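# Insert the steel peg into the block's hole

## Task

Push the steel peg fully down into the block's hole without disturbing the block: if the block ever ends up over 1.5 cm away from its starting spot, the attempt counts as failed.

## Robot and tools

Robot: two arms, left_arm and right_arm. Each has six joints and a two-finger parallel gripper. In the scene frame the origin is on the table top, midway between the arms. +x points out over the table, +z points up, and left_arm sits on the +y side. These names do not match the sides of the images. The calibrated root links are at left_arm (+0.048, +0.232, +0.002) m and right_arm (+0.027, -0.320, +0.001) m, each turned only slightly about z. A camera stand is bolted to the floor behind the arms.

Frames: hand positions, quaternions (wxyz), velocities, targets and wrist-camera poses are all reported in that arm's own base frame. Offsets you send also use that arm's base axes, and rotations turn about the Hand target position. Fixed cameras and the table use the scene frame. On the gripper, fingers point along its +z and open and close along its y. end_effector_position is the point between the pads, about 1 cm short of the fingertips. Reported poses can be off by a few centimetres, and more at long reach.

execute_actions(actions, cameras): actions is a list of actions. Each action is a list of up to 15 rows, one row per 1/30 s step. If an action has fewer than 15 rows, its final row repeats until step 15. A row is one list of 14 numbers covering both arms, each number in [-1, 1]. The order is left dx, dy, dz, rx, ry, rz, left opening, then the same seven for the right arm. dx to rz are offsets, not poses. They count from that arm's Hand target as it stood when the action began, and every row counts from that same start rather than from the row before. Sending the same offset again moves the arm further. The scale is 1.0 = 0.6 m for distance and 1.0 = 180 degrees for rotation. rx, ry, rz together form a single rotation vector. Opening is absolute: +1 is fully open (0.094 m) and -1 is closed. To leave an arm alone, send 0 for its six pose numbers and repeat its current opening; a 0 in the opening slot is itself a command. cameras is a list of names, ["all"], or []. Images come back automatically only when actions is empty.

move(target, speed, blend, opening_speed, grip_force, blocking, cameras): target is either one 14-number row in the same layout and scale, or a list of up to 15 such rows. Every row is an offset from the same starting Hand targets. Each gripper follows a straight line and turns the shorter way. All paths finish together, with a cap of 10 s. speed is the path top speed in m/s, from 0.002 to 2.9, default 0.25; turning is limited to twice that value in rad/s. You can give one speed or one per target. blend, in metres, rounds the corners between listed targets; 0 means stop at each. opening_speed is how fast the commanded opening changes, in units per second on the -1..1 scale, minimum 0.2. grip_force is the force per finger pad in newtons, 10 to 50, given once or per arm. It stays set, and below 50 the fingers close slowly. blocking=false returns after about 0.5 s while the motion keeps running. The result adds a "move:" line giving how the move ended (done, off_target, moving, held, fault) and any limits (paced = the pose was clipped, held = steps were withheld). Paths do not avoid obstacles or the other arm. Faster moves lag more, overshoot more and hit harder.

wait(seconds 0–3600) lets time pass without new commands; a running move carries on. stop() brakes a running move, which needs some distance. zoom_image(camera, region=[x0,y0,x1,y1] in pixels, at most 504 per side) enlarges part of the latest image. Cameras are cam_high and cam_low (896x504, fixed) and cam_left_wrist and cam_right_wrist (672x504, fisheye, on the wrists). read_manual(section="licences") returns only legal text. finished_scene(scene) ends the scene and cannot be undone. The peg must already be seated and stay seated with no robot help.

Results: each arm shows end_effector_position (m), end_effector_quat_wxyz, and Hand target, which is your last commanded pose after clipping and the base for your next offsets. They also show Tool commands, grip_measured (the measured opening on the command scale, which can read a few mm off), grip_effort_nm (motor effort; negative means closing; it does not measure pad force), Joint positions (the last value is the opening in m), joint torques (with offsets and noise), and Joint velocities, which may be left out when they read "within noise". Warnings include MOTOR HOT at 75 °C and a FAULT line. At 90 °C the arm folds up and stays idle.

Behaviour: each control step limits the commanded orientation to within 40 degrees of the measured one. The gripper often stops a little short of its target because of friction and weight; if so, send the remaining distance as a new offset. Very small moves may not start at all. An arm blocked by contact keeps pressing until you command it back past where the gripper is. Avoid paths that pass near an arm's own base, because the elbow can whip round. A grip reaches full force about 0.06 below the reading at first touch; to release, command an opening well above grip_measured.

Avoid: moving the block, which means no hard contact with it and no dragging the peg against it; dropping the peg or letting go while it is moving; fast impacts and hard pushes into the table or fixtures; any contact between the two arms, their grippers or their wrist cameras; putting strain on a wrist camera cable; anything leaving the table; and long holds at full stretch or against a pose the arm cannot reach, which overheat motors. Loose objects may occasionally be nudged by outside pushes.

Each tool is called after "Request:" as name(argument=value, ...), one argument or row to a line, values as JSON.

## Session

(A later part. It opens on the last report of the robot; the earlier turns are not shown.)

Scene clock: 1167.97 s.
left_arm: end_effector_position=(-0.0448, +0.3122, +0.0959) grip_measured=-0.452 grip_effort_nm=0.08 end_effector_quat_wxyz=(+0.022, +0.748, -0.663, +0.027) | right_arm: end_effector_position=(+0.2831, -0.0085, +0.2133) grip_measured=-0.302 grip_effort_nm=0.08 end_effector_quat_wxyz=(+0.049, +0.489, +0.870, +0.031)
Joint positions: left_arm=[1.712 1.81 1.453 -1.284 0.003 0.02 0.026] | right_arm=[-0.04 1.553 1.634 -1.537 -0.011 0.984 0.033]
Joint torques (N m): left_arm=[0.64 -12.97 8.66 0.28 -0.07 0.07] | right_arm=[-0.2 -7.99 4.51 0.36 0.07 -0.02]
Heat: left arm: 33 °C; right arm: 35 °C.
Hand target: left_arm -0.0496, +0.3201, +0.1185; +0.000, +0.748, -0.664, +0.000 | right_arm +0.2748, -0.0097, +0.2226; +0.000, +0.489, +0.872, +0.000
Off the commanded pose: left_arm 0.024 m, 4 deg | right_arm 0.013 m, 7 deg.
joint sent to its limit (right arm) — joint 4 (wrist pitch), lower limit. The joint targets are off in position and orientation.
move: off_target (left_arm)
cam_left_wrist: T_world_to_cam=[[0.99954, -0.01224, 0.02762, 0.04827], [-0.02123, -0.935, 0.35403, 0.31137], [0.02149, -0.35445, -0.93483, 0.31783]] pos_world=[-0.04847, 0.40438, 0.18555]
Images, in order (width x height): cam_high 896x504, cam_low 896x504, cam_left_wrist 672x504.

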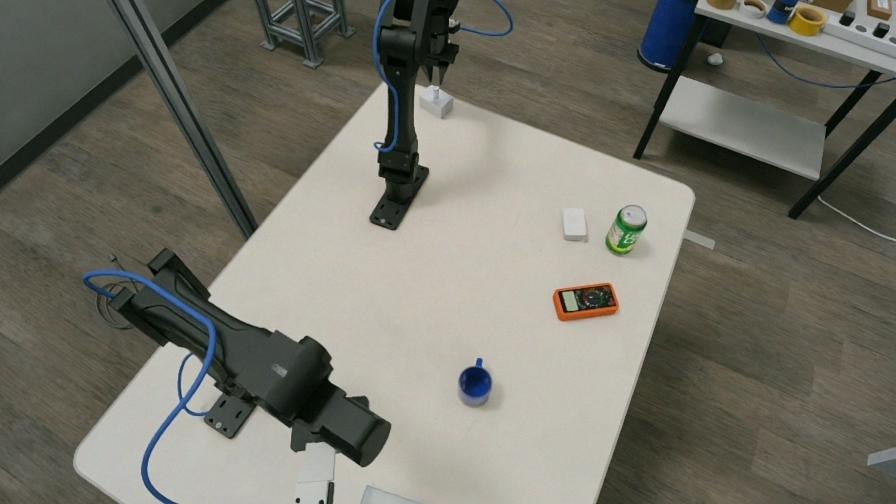

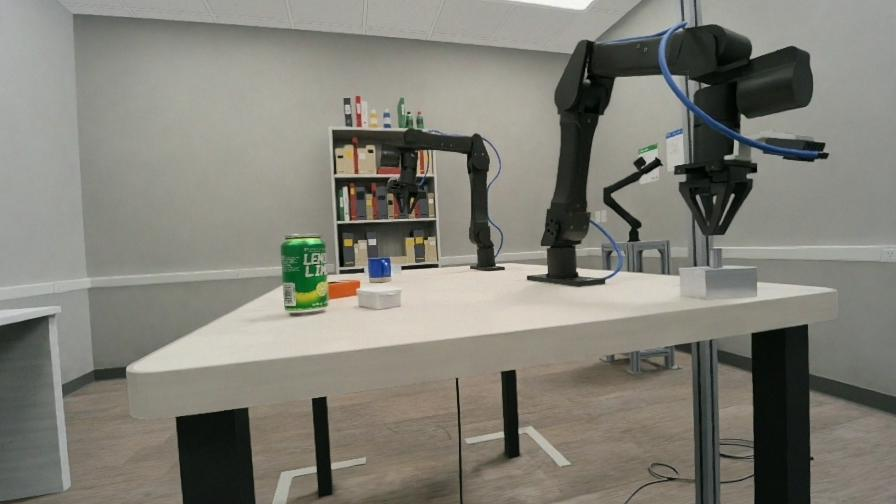

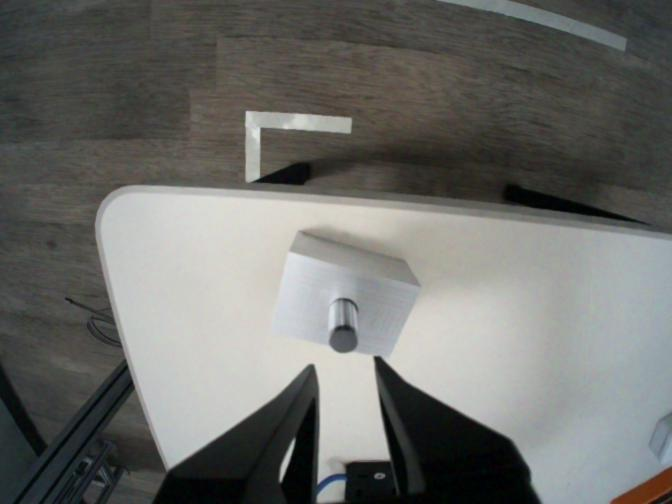

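Request:
move(
  target=[
    [0,0,-0.04,0,0,0,-1, 0,0,0,0,0,0,-0.3],
    [0,0,-0.0783,0,0,0,-1, 0,0,0,0,0,0,-0.3],
  ],
  speed=[0.05, 0.03],
  cameras=["cam_low","cam_left_wrist"],
)

Request:
zoom_image(
  camera="cam_low",
  region=[670, 220, 770, 310],
)

Request:
zoom_image(
  camera="cam_left_wrist",
  region=[270, 290, 430, 450],
)

Scene clock: 1181.23 s.
left_arm: end_effector_position=(-0.0451, +0.3148, +0.0771) grip_measured=-0.993 grip_effort_nm=-0.39 end_effector_quat_wxyz=(+0.010, +0.748, -0.663, +0.013) | right_arm: end_effector_position=(+0.2831, -0.0085, +0.2133) grip_measured=-0.302 grip_effort_nm=0.09 end_effector_quat_wxyz=(+0.049, +0.489, +0.870, +0.031)
Joint positions: left_arm=[1.712 1.796 1.363 -1.17 0.003 0.02 0] | right_arm=[-0.04 1.553 1.634 -1.537 -0.011 0.984 0.033]
Joint torques (N m): left_arm=[0.7 -9.33 3.25 0.98 -0.05 0.1] | right_arm=[-0.25 -8.02 4.46 0.36 0.07 -0.03]
Heat: left arm: 35 °C; right arm: 35 °C.
Hand target: left_arm -0.0496, +0.3201, +0.0715; +0.000, +0.748, -0.664, +0.000 | right_arm +0.2748, -0.0097, +0.2226; +0.000, +0.489, +0.872, +0.000
Off the commanded pose: left_arm 0.009 m, 2 deg | right_arm 0.013 m, 7 deg.
joint sent to its limit (right arm) — joint 4 (wrist pitch), lower limit. The joint targets are off in position and orientation.
move: done
cam_left_wrist: T_world_to_cam=[[0.99967, -0.01321, 0.02197, 0.04994], [-0.01955, -0.94728, 0.31981, 0.3271], [0.01659, -0.32013, -0.94723, 0.29116]] pos_world=[-0.04836, 0.40373, 0.17008]

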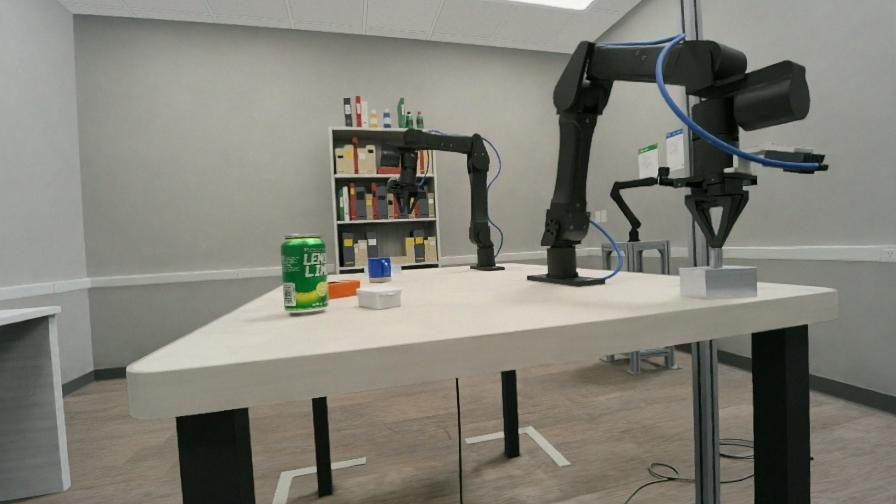

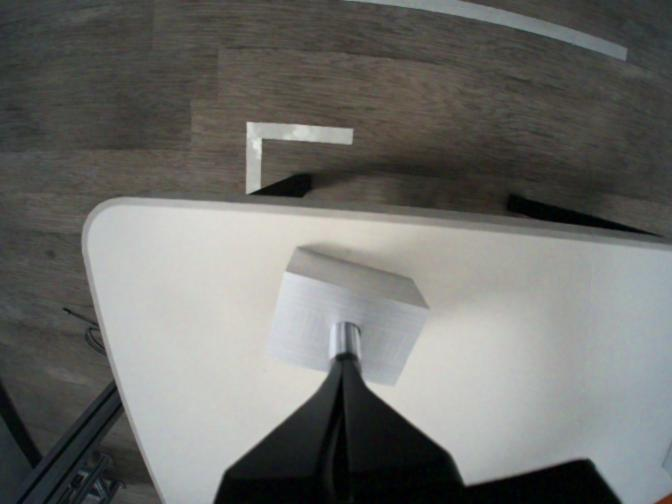

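Scaled by 5.040 from the camera's image (finer frame: 1280x720).

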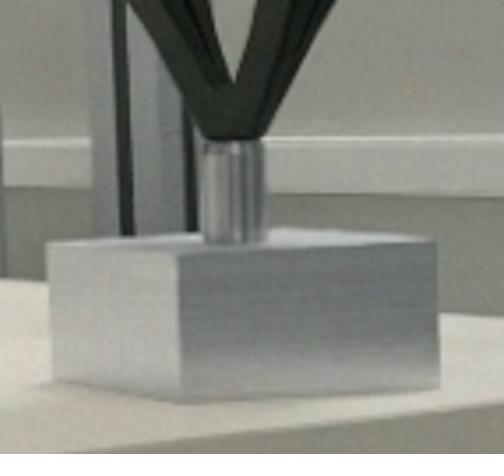

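Scaled by 3.150 from the camera's image (finer frame: 960x720).

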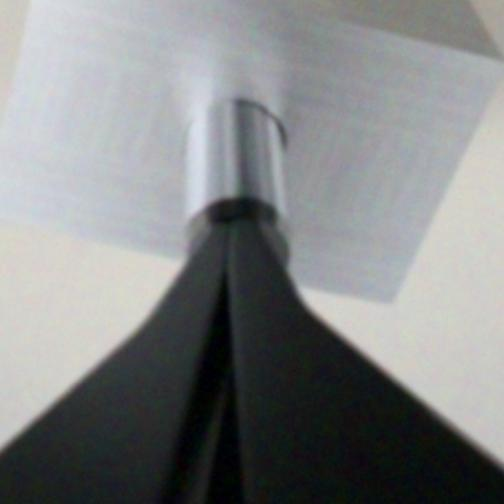

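Request:
move(
  target=[0,0,-0.0133,0,0,0,-1, 0,0,0,0,0,0,-0.3],
  speed=0.02,
  cameras=["cam_low","cam_left_wrist"],
)

Request:
zoom_image(
  camera="cam_low",
  region=[670, 220, 770, 310],
)

Scene clock: 1186.53 s.
left_arm: end_effector_position=(-0.0452, +0.3150, +0.0770) grip_measured=-0.993 grip_effort_nm=-0.39 end_effector_quat_wxyz=(+0.005, +0.748, -0.663, +0.007) | right_arm: end_effector_position=(+0.2831, -0.0085, +0.2133) grip_measured=-0.302 grip_effort_nm=0.08 end_effector_quat_wxyz=(+0.049, +0.489, +0.870, +0.031)
Joint positions: left_arm=[1.712 1.782 1.346 -1.152 0.003 0.02 0] | right_arm=[-0.04 1.553 1.634 -1.537 -0.011 0.984 0.033]
Joint torques (N m): left_arm=[0.68 -7.54 2.65 1.14 -0.06 0.08] | right_arm=[-0.24 -7.95 4.48 0.37 0.07 -0.02]
Heat: left arm: 35 °C; right arm: 35 °C.
Hand target: left_arm -0.0496, +0.3201, +0.0635; +0.000, +0.748, -0.664, +0.000 | right_arm +0.2748, -0.0097, +0.2226; +0.000, +0.489, +0.872, +0.000
Off the commanded pose: left_arm 0.015 m, 1 deg | right_arm 0.013 m, 7 deg.
joint sent to its limit (right arm) — joint 4 (wrist pitch), lower limit. The joint targets are off in position and orientation.
move: off_target (left_arm)
cam_left_wrist: T_world_to_cam=[[0.99972, -0.01349, 0.01965, 0.05031], [-0.01885, -0.95203, 0.30543, 0.32984], [0.01458, -0.30572, -0.95201, 0.2869]] pos_world=[-0.04826, 0.40241, 0.1714]

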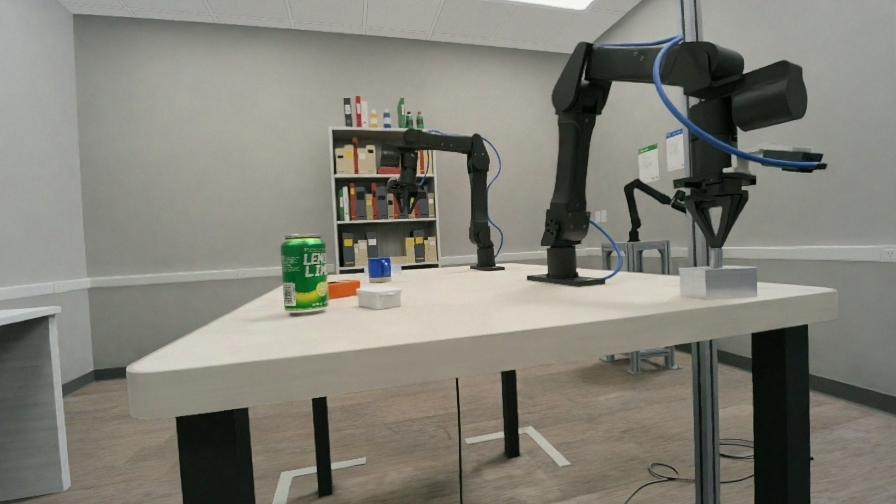

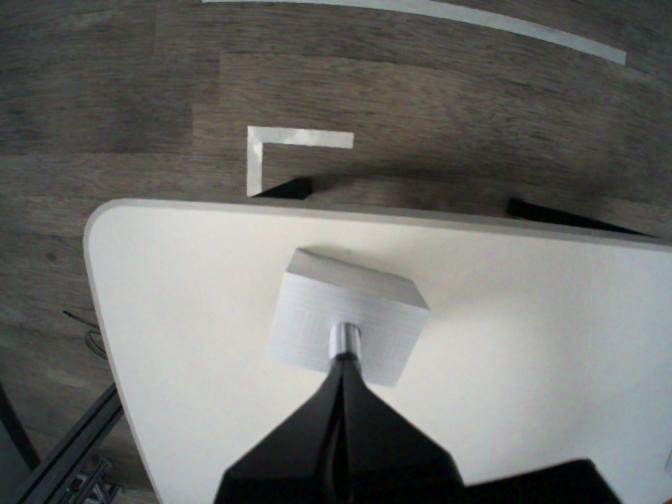

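Scaled by 5.040 from the camera's image (finer frame: 1280x720).

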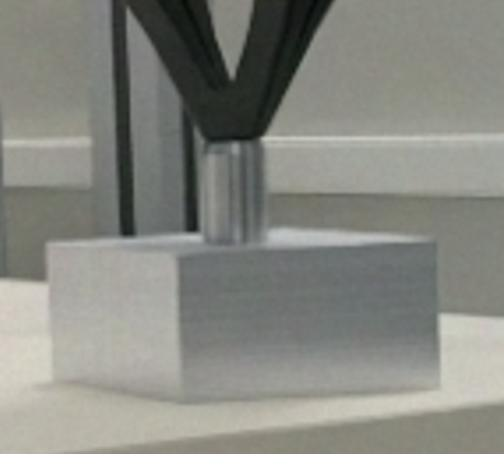

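Request:
move(
  target=[0,0,0.15,0,0,0,-1, 0,0,0,0,0,0,-0.3],
  speed=0.12,
  cameras=["cam_left_wrist"],
)

Scene clock: 1293.57 s.
left_arm: end_effector_position=(-0.0452, +0.3151, +0.1411) grip_measured=-0.993 grip_effort_nm=-0.39 end_effector_quat_wxyz=(+0.010, +0.748, -0.663, +0.014) | right_arm: end_effector_position=(+0.2831, -0.0085, +0.2133) grip_measured=-0.302 grip_effort_nm=0.08 end_effector_quat_wxyz=(+0.049, +0.489, +0.870, +0.031)
Joint positions: left_arm=[1.712 1.782 1.6 -1.423 0.003 0.02 0] | right_arm=[-0.04 1.553 1.634 -1.537 -0.011 0.984 0.033]
Joint torques (N m): left_arm=[0.73 -9.59 8.77 0.33 -0.04 0.09] | right_arm=[-0.25 -7.92 4.51 0.38 0.07 -0.01]
Heat: left arm: 33 °C; right arm: 35 °C.
Hand target: left_arm -0.0496, +0.3201, +0.1535; +0.000, +0.748, -0.664, +0.000 | right_arm +0.2748, -0.0097, +0.2226; +0.000, +0.489, +0.872, +0.000
Off the commanded pose: left_arm 0.014 m, 2 deg | right_arm 0.013 m, 7 deg.
joint sent to its limit (right arm) — joint 4 (wrist pitch), lower limit. The joint targets are off in position and orientation.
move: off_target (left_arm)
cam_left_wrist: T_world_to_cam=[[0.99967, -0.01321, 0.02221, 0.04859], [-0.01965, -0.94678, 0.32127, 0.30663], [0.01679, -0.3216, -0.94673, 0.35224]] pos_world=[-0.04846, 0.40423, 0.23388]

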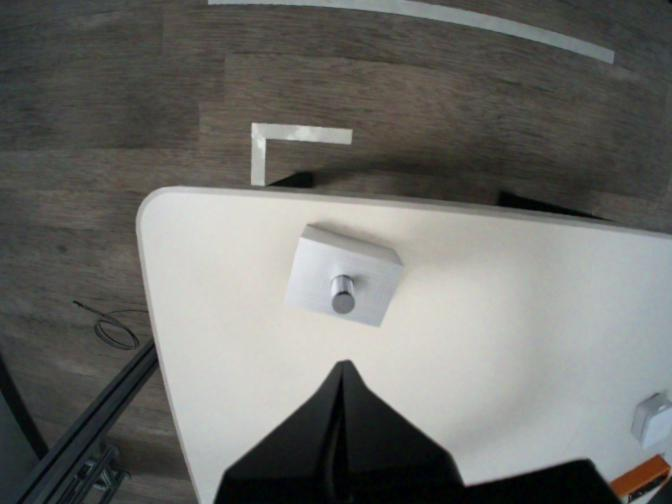

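Request:
move(
  target=[
    [0.3327,-0.1002,-0.1558,0,0,-0.2044,-1, 0.042,0.1495,-0.271,0,0,0.409,-1],
    [0.3327,-0.1002,-0.2558,0,0,-0.2044,-1, 0.042,0.1495,-0.371,0,0,0.409,-1],
  ],
  speed=[0.2, 0.03],
  cameras=["cam_low","cam_left_wrist","cam_right_wrist"],
)

Scene clock: 1310.33 s.
left_arm: end_effector_position=(+0.1482, +0.2560, +0.0073) grip_measured=-0.993 grip_effort_nm=-0.39 end_effector_quat_wxyz=(-0.006, -0.497, +0.868, -0.005) | right_arm: end_effector_position=(+0.2946, +0.0777, +0.0026) grip_measured=-0.976 grip_effort_nm=-1.04 end_effector_quat_wxyz=(-0.011, -0.122, +0.992, +0.004)
Joint positions: left_arm=[1.044 1.788 1.059 -0.856 0.003 0.003 0] | right_arm=[0.248 1.833 1.094 -0.853 -0.011 0.004 0.001]
Joint torques (N m): left_arm=[-0.25 -6.94 4 0.9 -0.05 -0.1] | right_arm=[0.43 -6.52 4.18 0.64 0.07 -0.03]
Heat: left arm: 34 °C; right arm: 35 °C.
Hand target: left_arm +0.1500, +0.2600, +0.0000; +0.000, -0.500, +0.866, +0.000 | right_arm +0.3000, +0.0800, +0.0000; +0.000, -0.131, +0.991, +0.000
Off the commanded pose: left_arm 0.009 m, 1 deg | right_arm 0.006 m, 2 deg.
move: done
cam_left_wrist: T_world_to_cam=[[0.7874, -0.61616, 0.01894, 0.04335], [-0.59187, -0.74706, 0.30263, 0.33115], [-0.17233, -0.2495, -0.95292, 0.21296]] pos_world=[0.19856, 0.32723, 0.1019]
cam_right_wrist: T_world_to_cam=[[0.07957, -0.99663, -0.01982, 0.05749], [-0.94757, -0.08179, 0.3089, 0.34197], [-0.30948, -0.0058, -0.95089, 0.20662]] pos_world=[0.38341, 0.08646, 0.09198]

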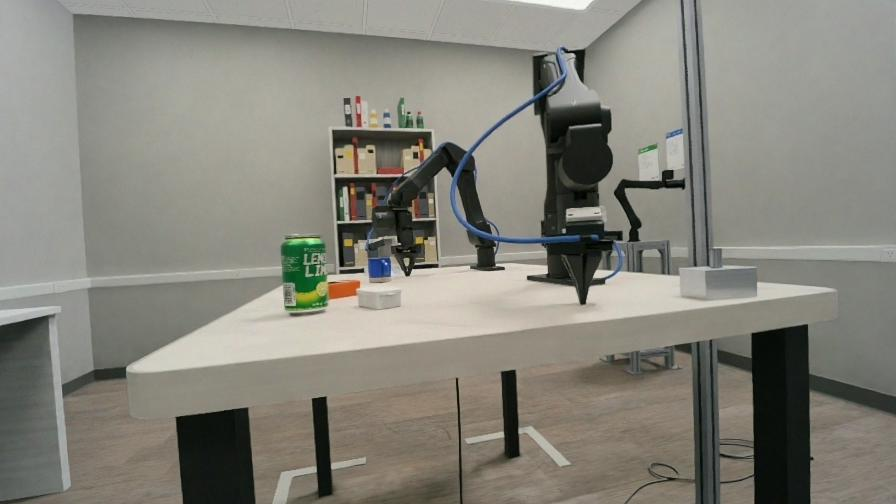

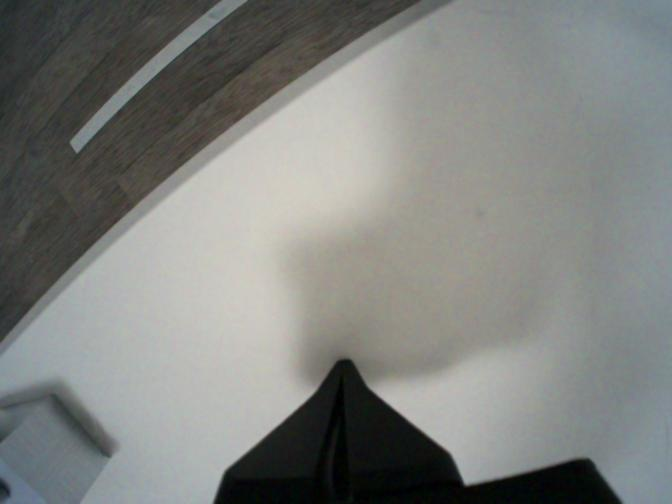

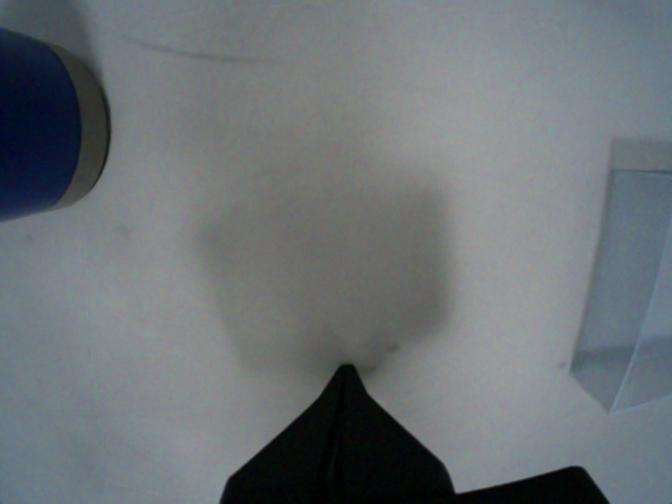

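Request:
move(
  target=[0,0,-0.0117,0,0,0,-1, 0,0,-0.0117,0,0,0,-1],
  speed=0.02,
  cameras=["cam_left_wrist","cam_right_wrist"],
)

Request:
zoom_image(
  camera="cam_left_wrist",
  region=[270, 300, 430, 420],
)

Request:
zoom_image(
  camera="cam_right_wrist",
  region=[270, 300, 430, 420],
)

Scene clock: 1315.47 s.
left_arm: end_effector_position=(+0.1480, +0.2557, +0.0066) grip_measured=-0.993 grip_effort_nm=-0.39 end_effector_quat_wxyz=(-0.006, -0.497, +0.868, -0.005) | right_arm: end_effector_position=(+0.2961, +0.0781, +0.0019) grip_measured=-0.976 grip_effort_nm=-1.04 end_effector_quat_wxyz=(-0.007, -0.122, +0.993, +0.005)
Joint positions: left_arm=[1.044 1.788 1.056 -0.853 0.003 0.003 0] | right_arm=[0.248 1.833 1.091 -0.842 -0.011 0.004 0.001]
Joint torques (N m): left_arm=[-0.24 -5.87 3.03 1.13 -0.03 -0.11] | right_arm=[0.44 -5.56 3.37 0.85 0.07 -0.05]
Heat: left arm: 33 °C; right arm: 35 °C.
Hand target: left_arm +0.1500, +0.2600, -0.0070; +0.000, -0.500, +0.866, +0.000 | right_arm +0.3000, +0.0800, -0.0070; +0.000, -0.131, +0.991, +0.000
Off the commanded pose: left_arm 0.014 m, 1 deg | right_arm 0.010 m, 1 deg.
move: off_target (left_arm)
cam_left_wrist: T_world_to_cam=[[0.7874, -0.61616, 0.01894, 0.04326], [-0.59187, -0.74706, 0.30263, 0.33105], [-0.17233, -0.2495, -0.95292, 0.2123]] pos_world=[0.19846, 0.32693, 0.1013]
cam_right_wrist: T_world_to_cam=[[0.07974, -0.99659, -0.02111, 0.05768], [-0.94985, -0.08239, 0.30167, 0.34436], [-0.30238, -0.004, -0.95318, 0.20419]] pos_world=[0.38423, 0.08667, 0.09197]

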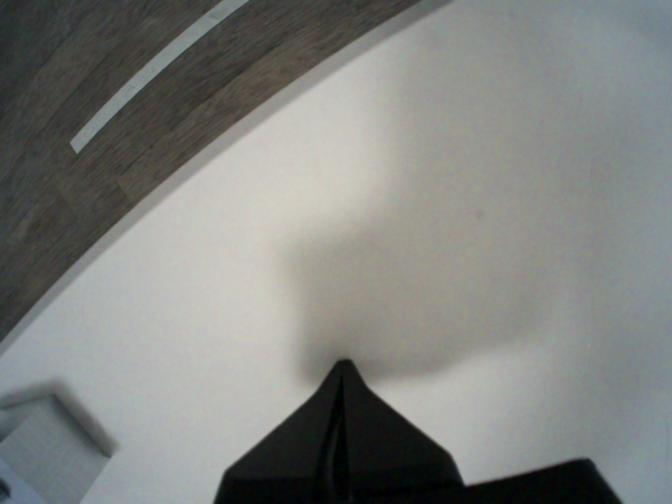

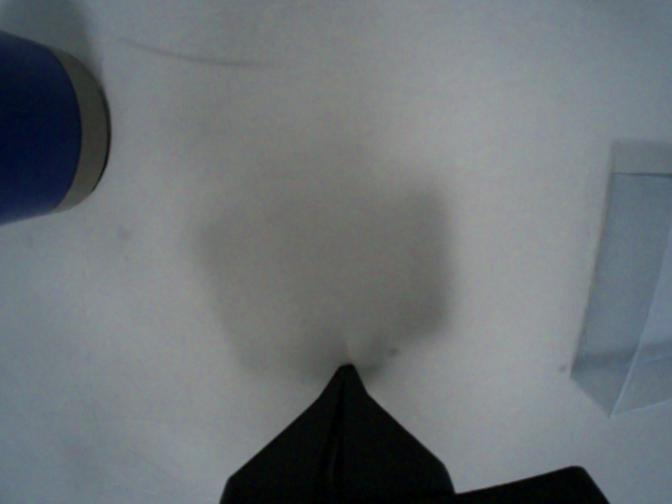

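Scaled by 3.150 from the camera's image (finer frame: 960x720).

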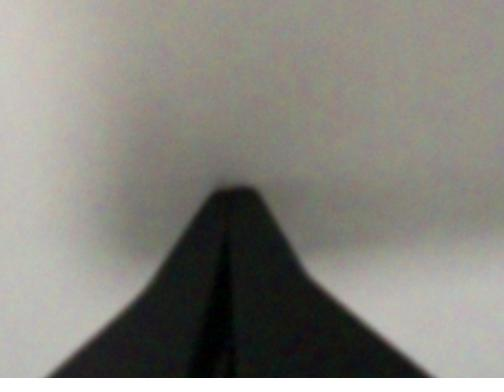

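Scaled by 3.150 from the camera's image (finer frame: 960x720).

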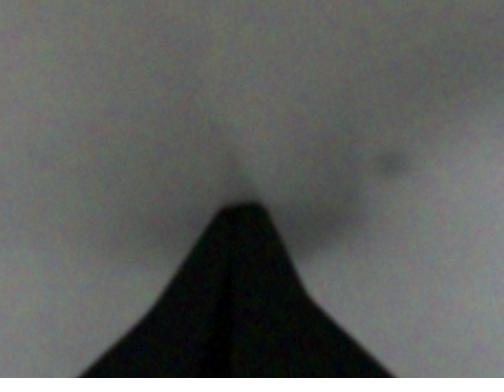

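Request:
move(
  target=[
    [0.0833,-0.1,0.345,0.0663,-0.0509,-0.0829,1, 0,-0.1333,0.3117,0,0,-0.1,1],
    [0.2,-0.4333,0.4117,0.1162,-0.2012,-0.3192,1, -0.0833,-0.3833,0.3117,0,0,-0.25,1],
  ],
  speed=0.25,
  blend=[0.04,0],
)

Scene clock: 1337.77 s.
left_arm: end_effector_position=(+0.2650, +0.0002, +0.2323) grip_measured=+0.998 grip_effort_nm=0.08 end_effector_quat_wxyz=(+0.316, +0.005, +0.949, -0.001) | right_arm: end_effector_position=(+0.2478, -0.1477, +0.1682) grip_measured=+0.998 grip_effort_nm=0.08 end_effector_quat_wxyz=(-0.016, +0.263, +0.965, +0.008)
Joint positions: left_arm=[0 1.009 1.137 -1.055 0.004 0.009 0.094] | right_arm=[-0.545 1.678 1.587 -1.516 -0.006 -0.012 0.094]
Joint torques (N m): left_arm=[-0.36 -3.32 5.18 2.09 -0.04 -0.09] | right_arm=[-0.29 -7.38 7.02 0.18 0.04 -0.07]
Heat: left arm: 32 °C; right arm: 35 °C.
Hand target: left_arm +0.2700, +0.0000, +0.2400; +0.342, +0.000, +0.940, +0.000 | right_arm +0.2500, -0.1500, +0.1800; +0.000, +0.258, +0.966, +0.000
Off the commanded pose: left_arm 0.009 m, 3 deg | right_arm 0.012 m, 2 deg.
move: off_target (left_arm, right_arm)

Request:
move(
  target=[-0.1792,-0.556,-0.0167,-0.0622,-0.0993,-0.3519,1, 0,0,0,0,0,0,1],
  speed=0.25,
)

Request:
move(
  target=[0.0758,-0.1557,-0.1,0,0,0,1, 0,0,0,0,0,0,1],
  speed=0.1,
)

Scene clock: 1348.40 s.
left_arm: end_effector_position=(+0.1626, -0.3265, +0.2223) grip_measured=+0.998 grip_effort_nm=0.07 end_effector_quat_wxyz=(+0.411, +0.459, +0.746, -0.251) | right_arm: end_effector_position=(+0.2478, -0.1477, +0.1682) grip_measured=+0.998 grip_effort_nm=0.09 end_effector_quat_wxyz=(-0.016, +0.263, +0.965, +0.008)
Joint positions: left_arm=[-1.12 1.103 0.872 -0.334 -0.017 -0.008 0.094] | right_arm=[-0.545 1.678 1.587 -1.516 -0.006 -0.012 0.094]
Joint torques (N m): left_arm=[-0.25 -2.92 6.53 2.55 0.12 0.05] | right_arm=[-0.28 -7.36 7.04 0.15 0.03 -0.05]
Heat: left arm: 32 °C; right arm: 35 °C.
Hand target: left_arm +0.1625, -0.3336, +0.2300; +0.424, +0.459, +0.734, -0.265 | right_arm +0.2500, -0.1500, +0.1800; +0.000, +0.258, +0.966, +0.000
Off the commanded pose: left_arm 0.010 m, 3 deg | right_arm 0.012 m, 2 deg.
move: off_target (left_arm)

Scene clock: 1350.60 s.
left_arm: end_effector_position=(+0.2028, -0.4097, +0.1470) grip_measured=+0.998 grip_effort_nm=0.07 end_effector_quat_wxyz=(+0.398, +0.464, +0.753, -0.242) | right_arm: end_effector_position=(+0.2478, -0.1477, +0.1682) grip_measured=+0.998 grip_effort_nm=0.08 end_effector_quat_wxyz=(-0.016, +0.263, +0.965, +0.008)
Joint positions: left_arm=[-1.12 1.557 0.935 0.022 -0.017 -0.006 0.094] | right_arm=[-0.545 1.678 1.587 -1.516 -0.006 -0.012 0.094]
Joint torques (N m): left_arm=[-0.18 -6.43 9.98 2.53 0.13 0.04] | right_arm=[-0.25 -7.41 6.95 0.15 0.03 -0.05]
Heat: left arm: 32 °C; right arm: 35 °C.
Hand target: left_arm +0.2079, -0.4270, +0.1700; +0.424, +0.459, +0.734, -0.265 | right_arm +0.2500, -0.1500, +0.1800; +0.000, +0.258, +0.966, +0.000
Off the commanded pose: left_arm 0.029 m, 5 deg | right_arm 0.012 m, 2 deg.
move: off_target (left_arm)

Request:
move(
  target=[-0.0758,0.1557,0.1,0,0,0,1, 0,0,0,0,0,0,1],
  speed=0.2,
)

Request:
move(
  target=[0.0841,-0.1845,-0.0617,-0.022,-0.0107,0,1, 0,0,0,0,0,0,1],
  speed=0.1,
)

Scene clock: 1359.17 s.
left_arm: end_effector_position=(+0.1689, -0.3396, +0.2344) grip_measured=+0.998 grip_effort_nm=0.08 end_effector_quat_wxyz=(+0.435, +0.451, +0.733, -0.266) | right_arm: end_effector_position=(+0.2478, -0.1477, +0.1682) grip_measured=+0.998 grip_effort_nm=0.08 end_effector_quat_wxyz=(-0.016, +0.263, +0.965, +0.008)
Joint positions: left_arm=[-1.12 1.13 0.881 -0.253 -0.017 -0.006 0.094] | right_arm=[-0.545 1.678 1.587 -1.516 -0.006 -0.012 0.094]
Joint torques (N m): left_arm=[-0.24 -5.55 5.83 1.82 0.12 0.04] | right_arm=[-0.27 -7.34 6.97 0.15 0.03 -0.05]
Heat: left arm: 32 °C; right arm: 35 °C.
Hand target: left_arm +0.1625, -0.3336, +0.2300; +0.424, +0.459, +0.734, -0.265 | right_arm +0.2500, -0.1500, +0.1800; +0.000, +0.258, +0.966, +0.000
Off the commanded pose: left_arm 0.010 m, 2 deg | right_arm 0.012 m, 2 deg.
move: done

Scene clock: 1361.43 s.
left_arm: end_effector_position=(+0.2110, -0.4267, +0.1690) grip_measured=+0.998 grip_effort_nm=0.07 end_effector_quat_wxyz=(+0.427, +0.454, +0.737, -0.261) | right_arm: end_effector_position=(+0.2478, -0.1477, +0.1682) grip_measured=+0.998 grip_effort_nm=0.08 end_effector_quat_wxyz=(-0.016, +0.263, +0.965, +0.008)
Joint positions: left_arm=[-1.12 1.581 0.984 0.074 -0.017 -0.006 0.094] | right_arm=[-0.545 1.678 1.587 -1.516 -0.006 -0.012 0.094]
Joint torques (N m): left_arm=[-0.47 -6.75 10.14 2.58 0.05 0.03] | right_arm=[-0.29 -7.35 7.01 0.17 0.04 -0.07]
Heat: left arm: 32 °C; right arm: 35 °C.
Hand target: left_arm +0.2129, -0.4443, +0.1930; +0.452, +0.449, +0.717, -0.283 | right_arm +0.2500, -0.1500, +0.1800; +0.000, +0.258, +0.966, +0.000
Off the commanded pose: left_arm 0.030 m, 5 deg | right_arm 0.012 m, 2 deg.
move: off_target (left_arm)

Request:
move(
  target=[
    [0.0618,0.6572,0.0783,0.0867,0.1107,0.285,1, 0.05,0.2833,0.0167,0,0,-0.08,-0.4],
    [0.0618,0.6572,0.0783,0.0867,0.1107,0.285,1, 0.0413,0.4338,-0.025,0.1169,0.1211,-0.152,-0.4],
  ],
  speed=0.25,
  blend=[0.03,0],
  cameras=["cam_high","cam_left_wrist"],
)

Scene clock: 1386.70 s.
left_arm: end_effector_position=(+0.2514, -0.0499, +0.2270) grip_measured=+0.998 grip_effort_nm=0.07 end_effector_quat_wxyz=(+0.332, +0.097, +0.938, -0.030) | right_arm: end_effector_position=(+0.2775, +0.1043, +0.1621) grip_measured=-0.398 grip_effort_nm=-0.09 end_effector_quat_wxyz=(-0.184, +0.475, +0.848, +0.145)
Joint positions: left_arm=[-0.204 0.935 1.063 -1.018 -0.007 0.003 0.094] | right_arm=[0.089 1.757 1.573 -1.537 -0.449 1.076 0.028]
Joint torques (N m): left_arm=[0.49 -0.87 9.58 1.45 0.14 0.06] | right_arm=[0.5 -6.15 5.29 -0.11 -0.37 0.11]
Heat: left arm: 33 °C; right arm: 35 °C.
Hand target: left_arm +0.2500, -0.0500, +0.2400; +0.340, +0.098, +0.935, -0.036 | right_arm +0.2748, +0.1103, +0.1650; -0.226, +0.468, +0.845, +0.126
Off the commanded pose: left_arm 0.013 m, 1 deg | right_arm 0.007 m, 5 deg.
joint sent to its limit (right arm) — joint 4 (wrist pitch), lower limit. The joint targets are off in position and orientation.
move: off_target (left_arm, right_arm)
cam_left_wrist: T_world_to_cam=[[-0.31039, -0.94722, -0.0802, 0.05141], [-0.87288, 0.3174, -0.37058, 0.37376], [0.37648, -0.04502, -0.92533, 0.22989]] pos_world=[0.25566, -0.05959, 0.35536]

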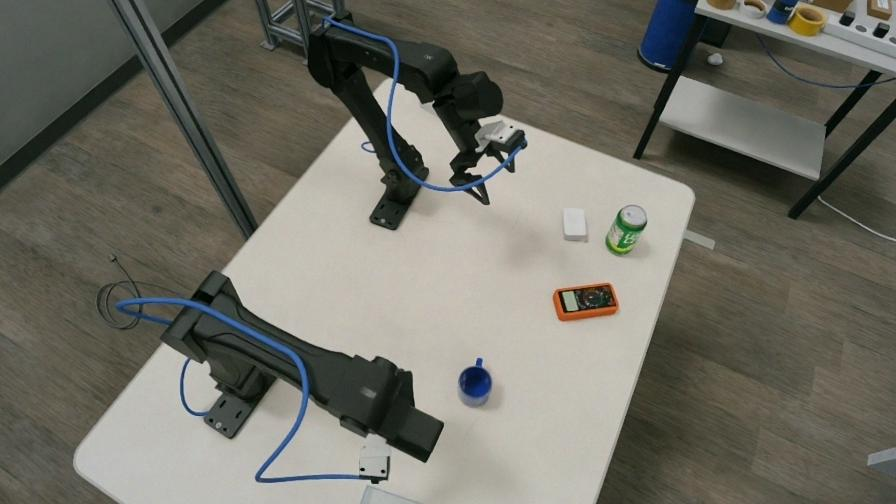

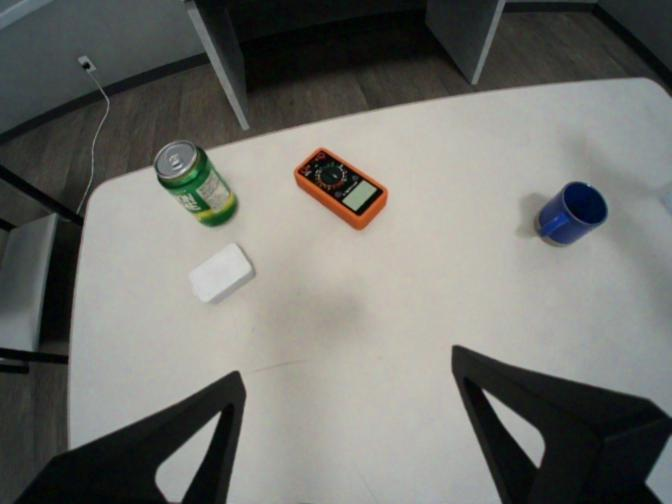

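Request:
zoom_image(
  camera="cam_high",
  region=[430, 100, 570, 220],
)

Request:
zoom_image(
  camera="cam_high",
  region=[180, 300, 320, 450],
)

Request:
zoom_image(
  camera="cam_high",
  region=[340, 130, 460, 250],
)

Scaled by 3.600 from the camera's image (finer frame: 1280x720).

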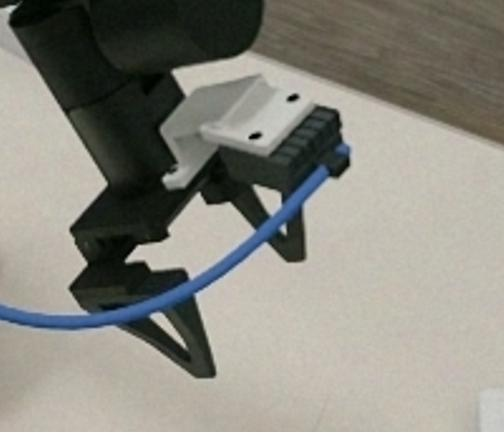

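Scaled by 3.360 from the camera's image (finer frame: 1280x720).

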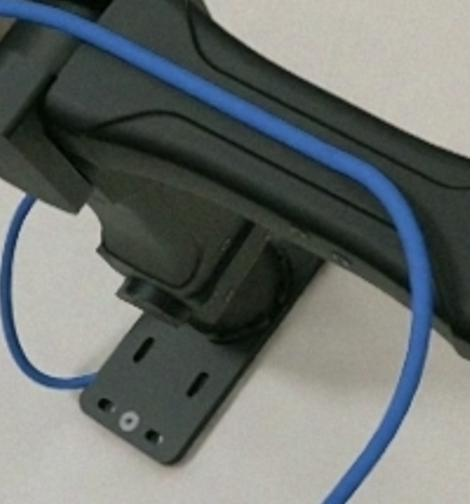

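Scaled by 4.200 from the camera's image (finer frame: 1280x720).

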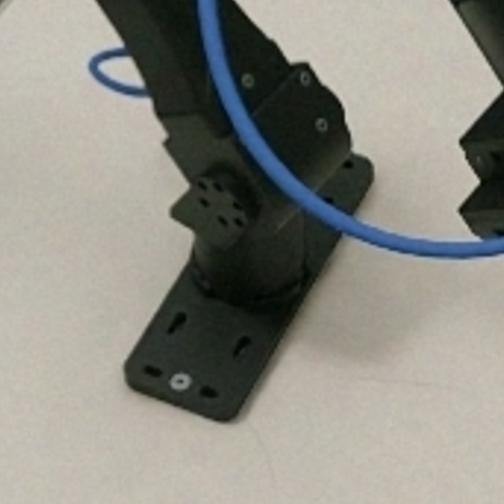

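Request:
move(
  target=[-0.1333,0.45,0,0,0,0.3444,1, -0.0413,-0.0172,0.125,-0.1199,-0.4032,0.398,1],
  speed=0.3,
)

Scene clock: 1435.80 s.
left_arm: end_effector_position=(+0.1642, +0.2068, +0.2179) grip_measured=+0.998 grip_effort_nm=0.07 end_effector_quat_wxyz=(+0.276, -0.394, +0.868, +0.125) | right_arm: end_effector_position=(+0.2437, +0.0974, +0.2289) grip_measured=+0.998 grip_effort_nm=0.08 end_effector_quat_wxyz=(+0.303, -0.201, +0.929, +0.064)
Joint positions: left_arm=[0.926 1.014 1.096 -1.038 0.044 0.06 0.094] | right_arm=[0.345 1.009 1.131 -1.065 -0.046 -0.067 0.094]
Joint torques (N m): left_arm=[0.64 -1.47 9.59 2.04 -0.04 -0.1] | right_arm=[-0.58 -2.59 5.01 2 -0.13 -0.07]
Heat: left arm: 35 °C; right arm: 34 °C.
Hand target: left_arm +0.1700, +0.2200, +0.2400; +0.310, -0.397, +0.852, +0.145 | right_arm +0.2500, +0.1000, +0.2400; +0.334, -0.203, +0.917, +0.074
Off the commanded pose: left_arm 0.026 m, 5 deg | right_arm 0.013 m, 4 deg.
move: off_target (left_arm, right_arm)

Request:
move(
  target=[0,0,0,0,0,0,1, -0.1263,0.3793,-0.0167,0.0776,-0.0819,0.2036,1],
  speed=0.25,
)

Request:
move(
  target=[0,0,0,0,0,0,1, 0.0813,0.153,-0.1,0,0,0,1],
  speed=0.1,
)

Scene clock: 1444.97 s.
left_arm: end_effector_position=(+0.1642, +0.2068, +0.2179) grip_measured=+0.998 grip_effort_nm=0.08 end_effector_quat_wxyz=(+0.276, -0.394, +0.868, +0.125) | right_arm: end_effector_position=(+0.1702, +0.3220, +0.2208) grip_measured=+0.998 grip_effort_nm=0.08 end_effector_quat_wxyz=(+0.407, -0.449, +0.755, +0.251)
Joint positions: left_arm=[0.926 1.014 1.096 -1.038 0.044 0.06 0.094] | right_arm=[1.077 1.106 0.875 -0.344 -0.011 0.008 0.094]
Joint torques (N m): left_arm=[0.64 -1.35 9.59 2.04 -0.07 -0.1] | right_arm=[0.35 -2.33 5.64 2.49 0.07 -0.05]
Heat: left arm: 34 °C; right arm: 34 °C.
Hand target: left_arm +0.1700, +0.2200, +0.2400; +0.310, -0.397, +0.852, +0.145 | right_arm +0.1742, +0.3276, +0.2300; +0.428, -0.446, +0.743, +0.257
Off the commanded pose: left_arm 0.026 m, 5 deg | right_arm 0.011 m, 3 deg.
move: off_target (right_arm)

Scene clock: 1447.43 s.
left_arm: end_effector_position=(+0.1642, +0.2068, +0.2179) grip_measured=+0.998 grip_effort_nm=0.07 end_effector_quat_wxyz=(+0.276, -0.394, +0.868, +0.125) | right_arm: end_effector_position=(+0.2139, +0.4031, +0.1432) grip_measured=+0.998 grip_effort_nm=0.08 end_effector_quat_wxyz=(+0.392, -0.454, +0.763, +0.242)
Joint positions: left_arm=[0.926 1.014 1.096 -1.038 0.044 0.06 0.094] | right_arm=[1.077 1.563 0.936 0.012 -0.011 0.008 0.094]
Joint torques (N m): left_arm=[0.58 -1.44 9.57 2.05 -0.05 -0.1] | right_arm=[0.49 -5.72 9.06 2.45 0.07 -0.04]
Heat: left arm: 34 °C; right arm: 34 °C.
Hand target: left_arm +0.1700, +0.2200, +0.2400; +0.310, -0.397, +0.852, +0.145 | right_arm +0.2230, +0.4194, +0.1700; +0.428, -0.446, +0.743, +0.257
Off the commanded pose: left_arm 0.026 m, 5 deg | right_arm 0.033 m, 5 deg.
move: off_target (right_arm)

Request:
finished_scene(
  scene=1,
)

The scene is finished: the task was done.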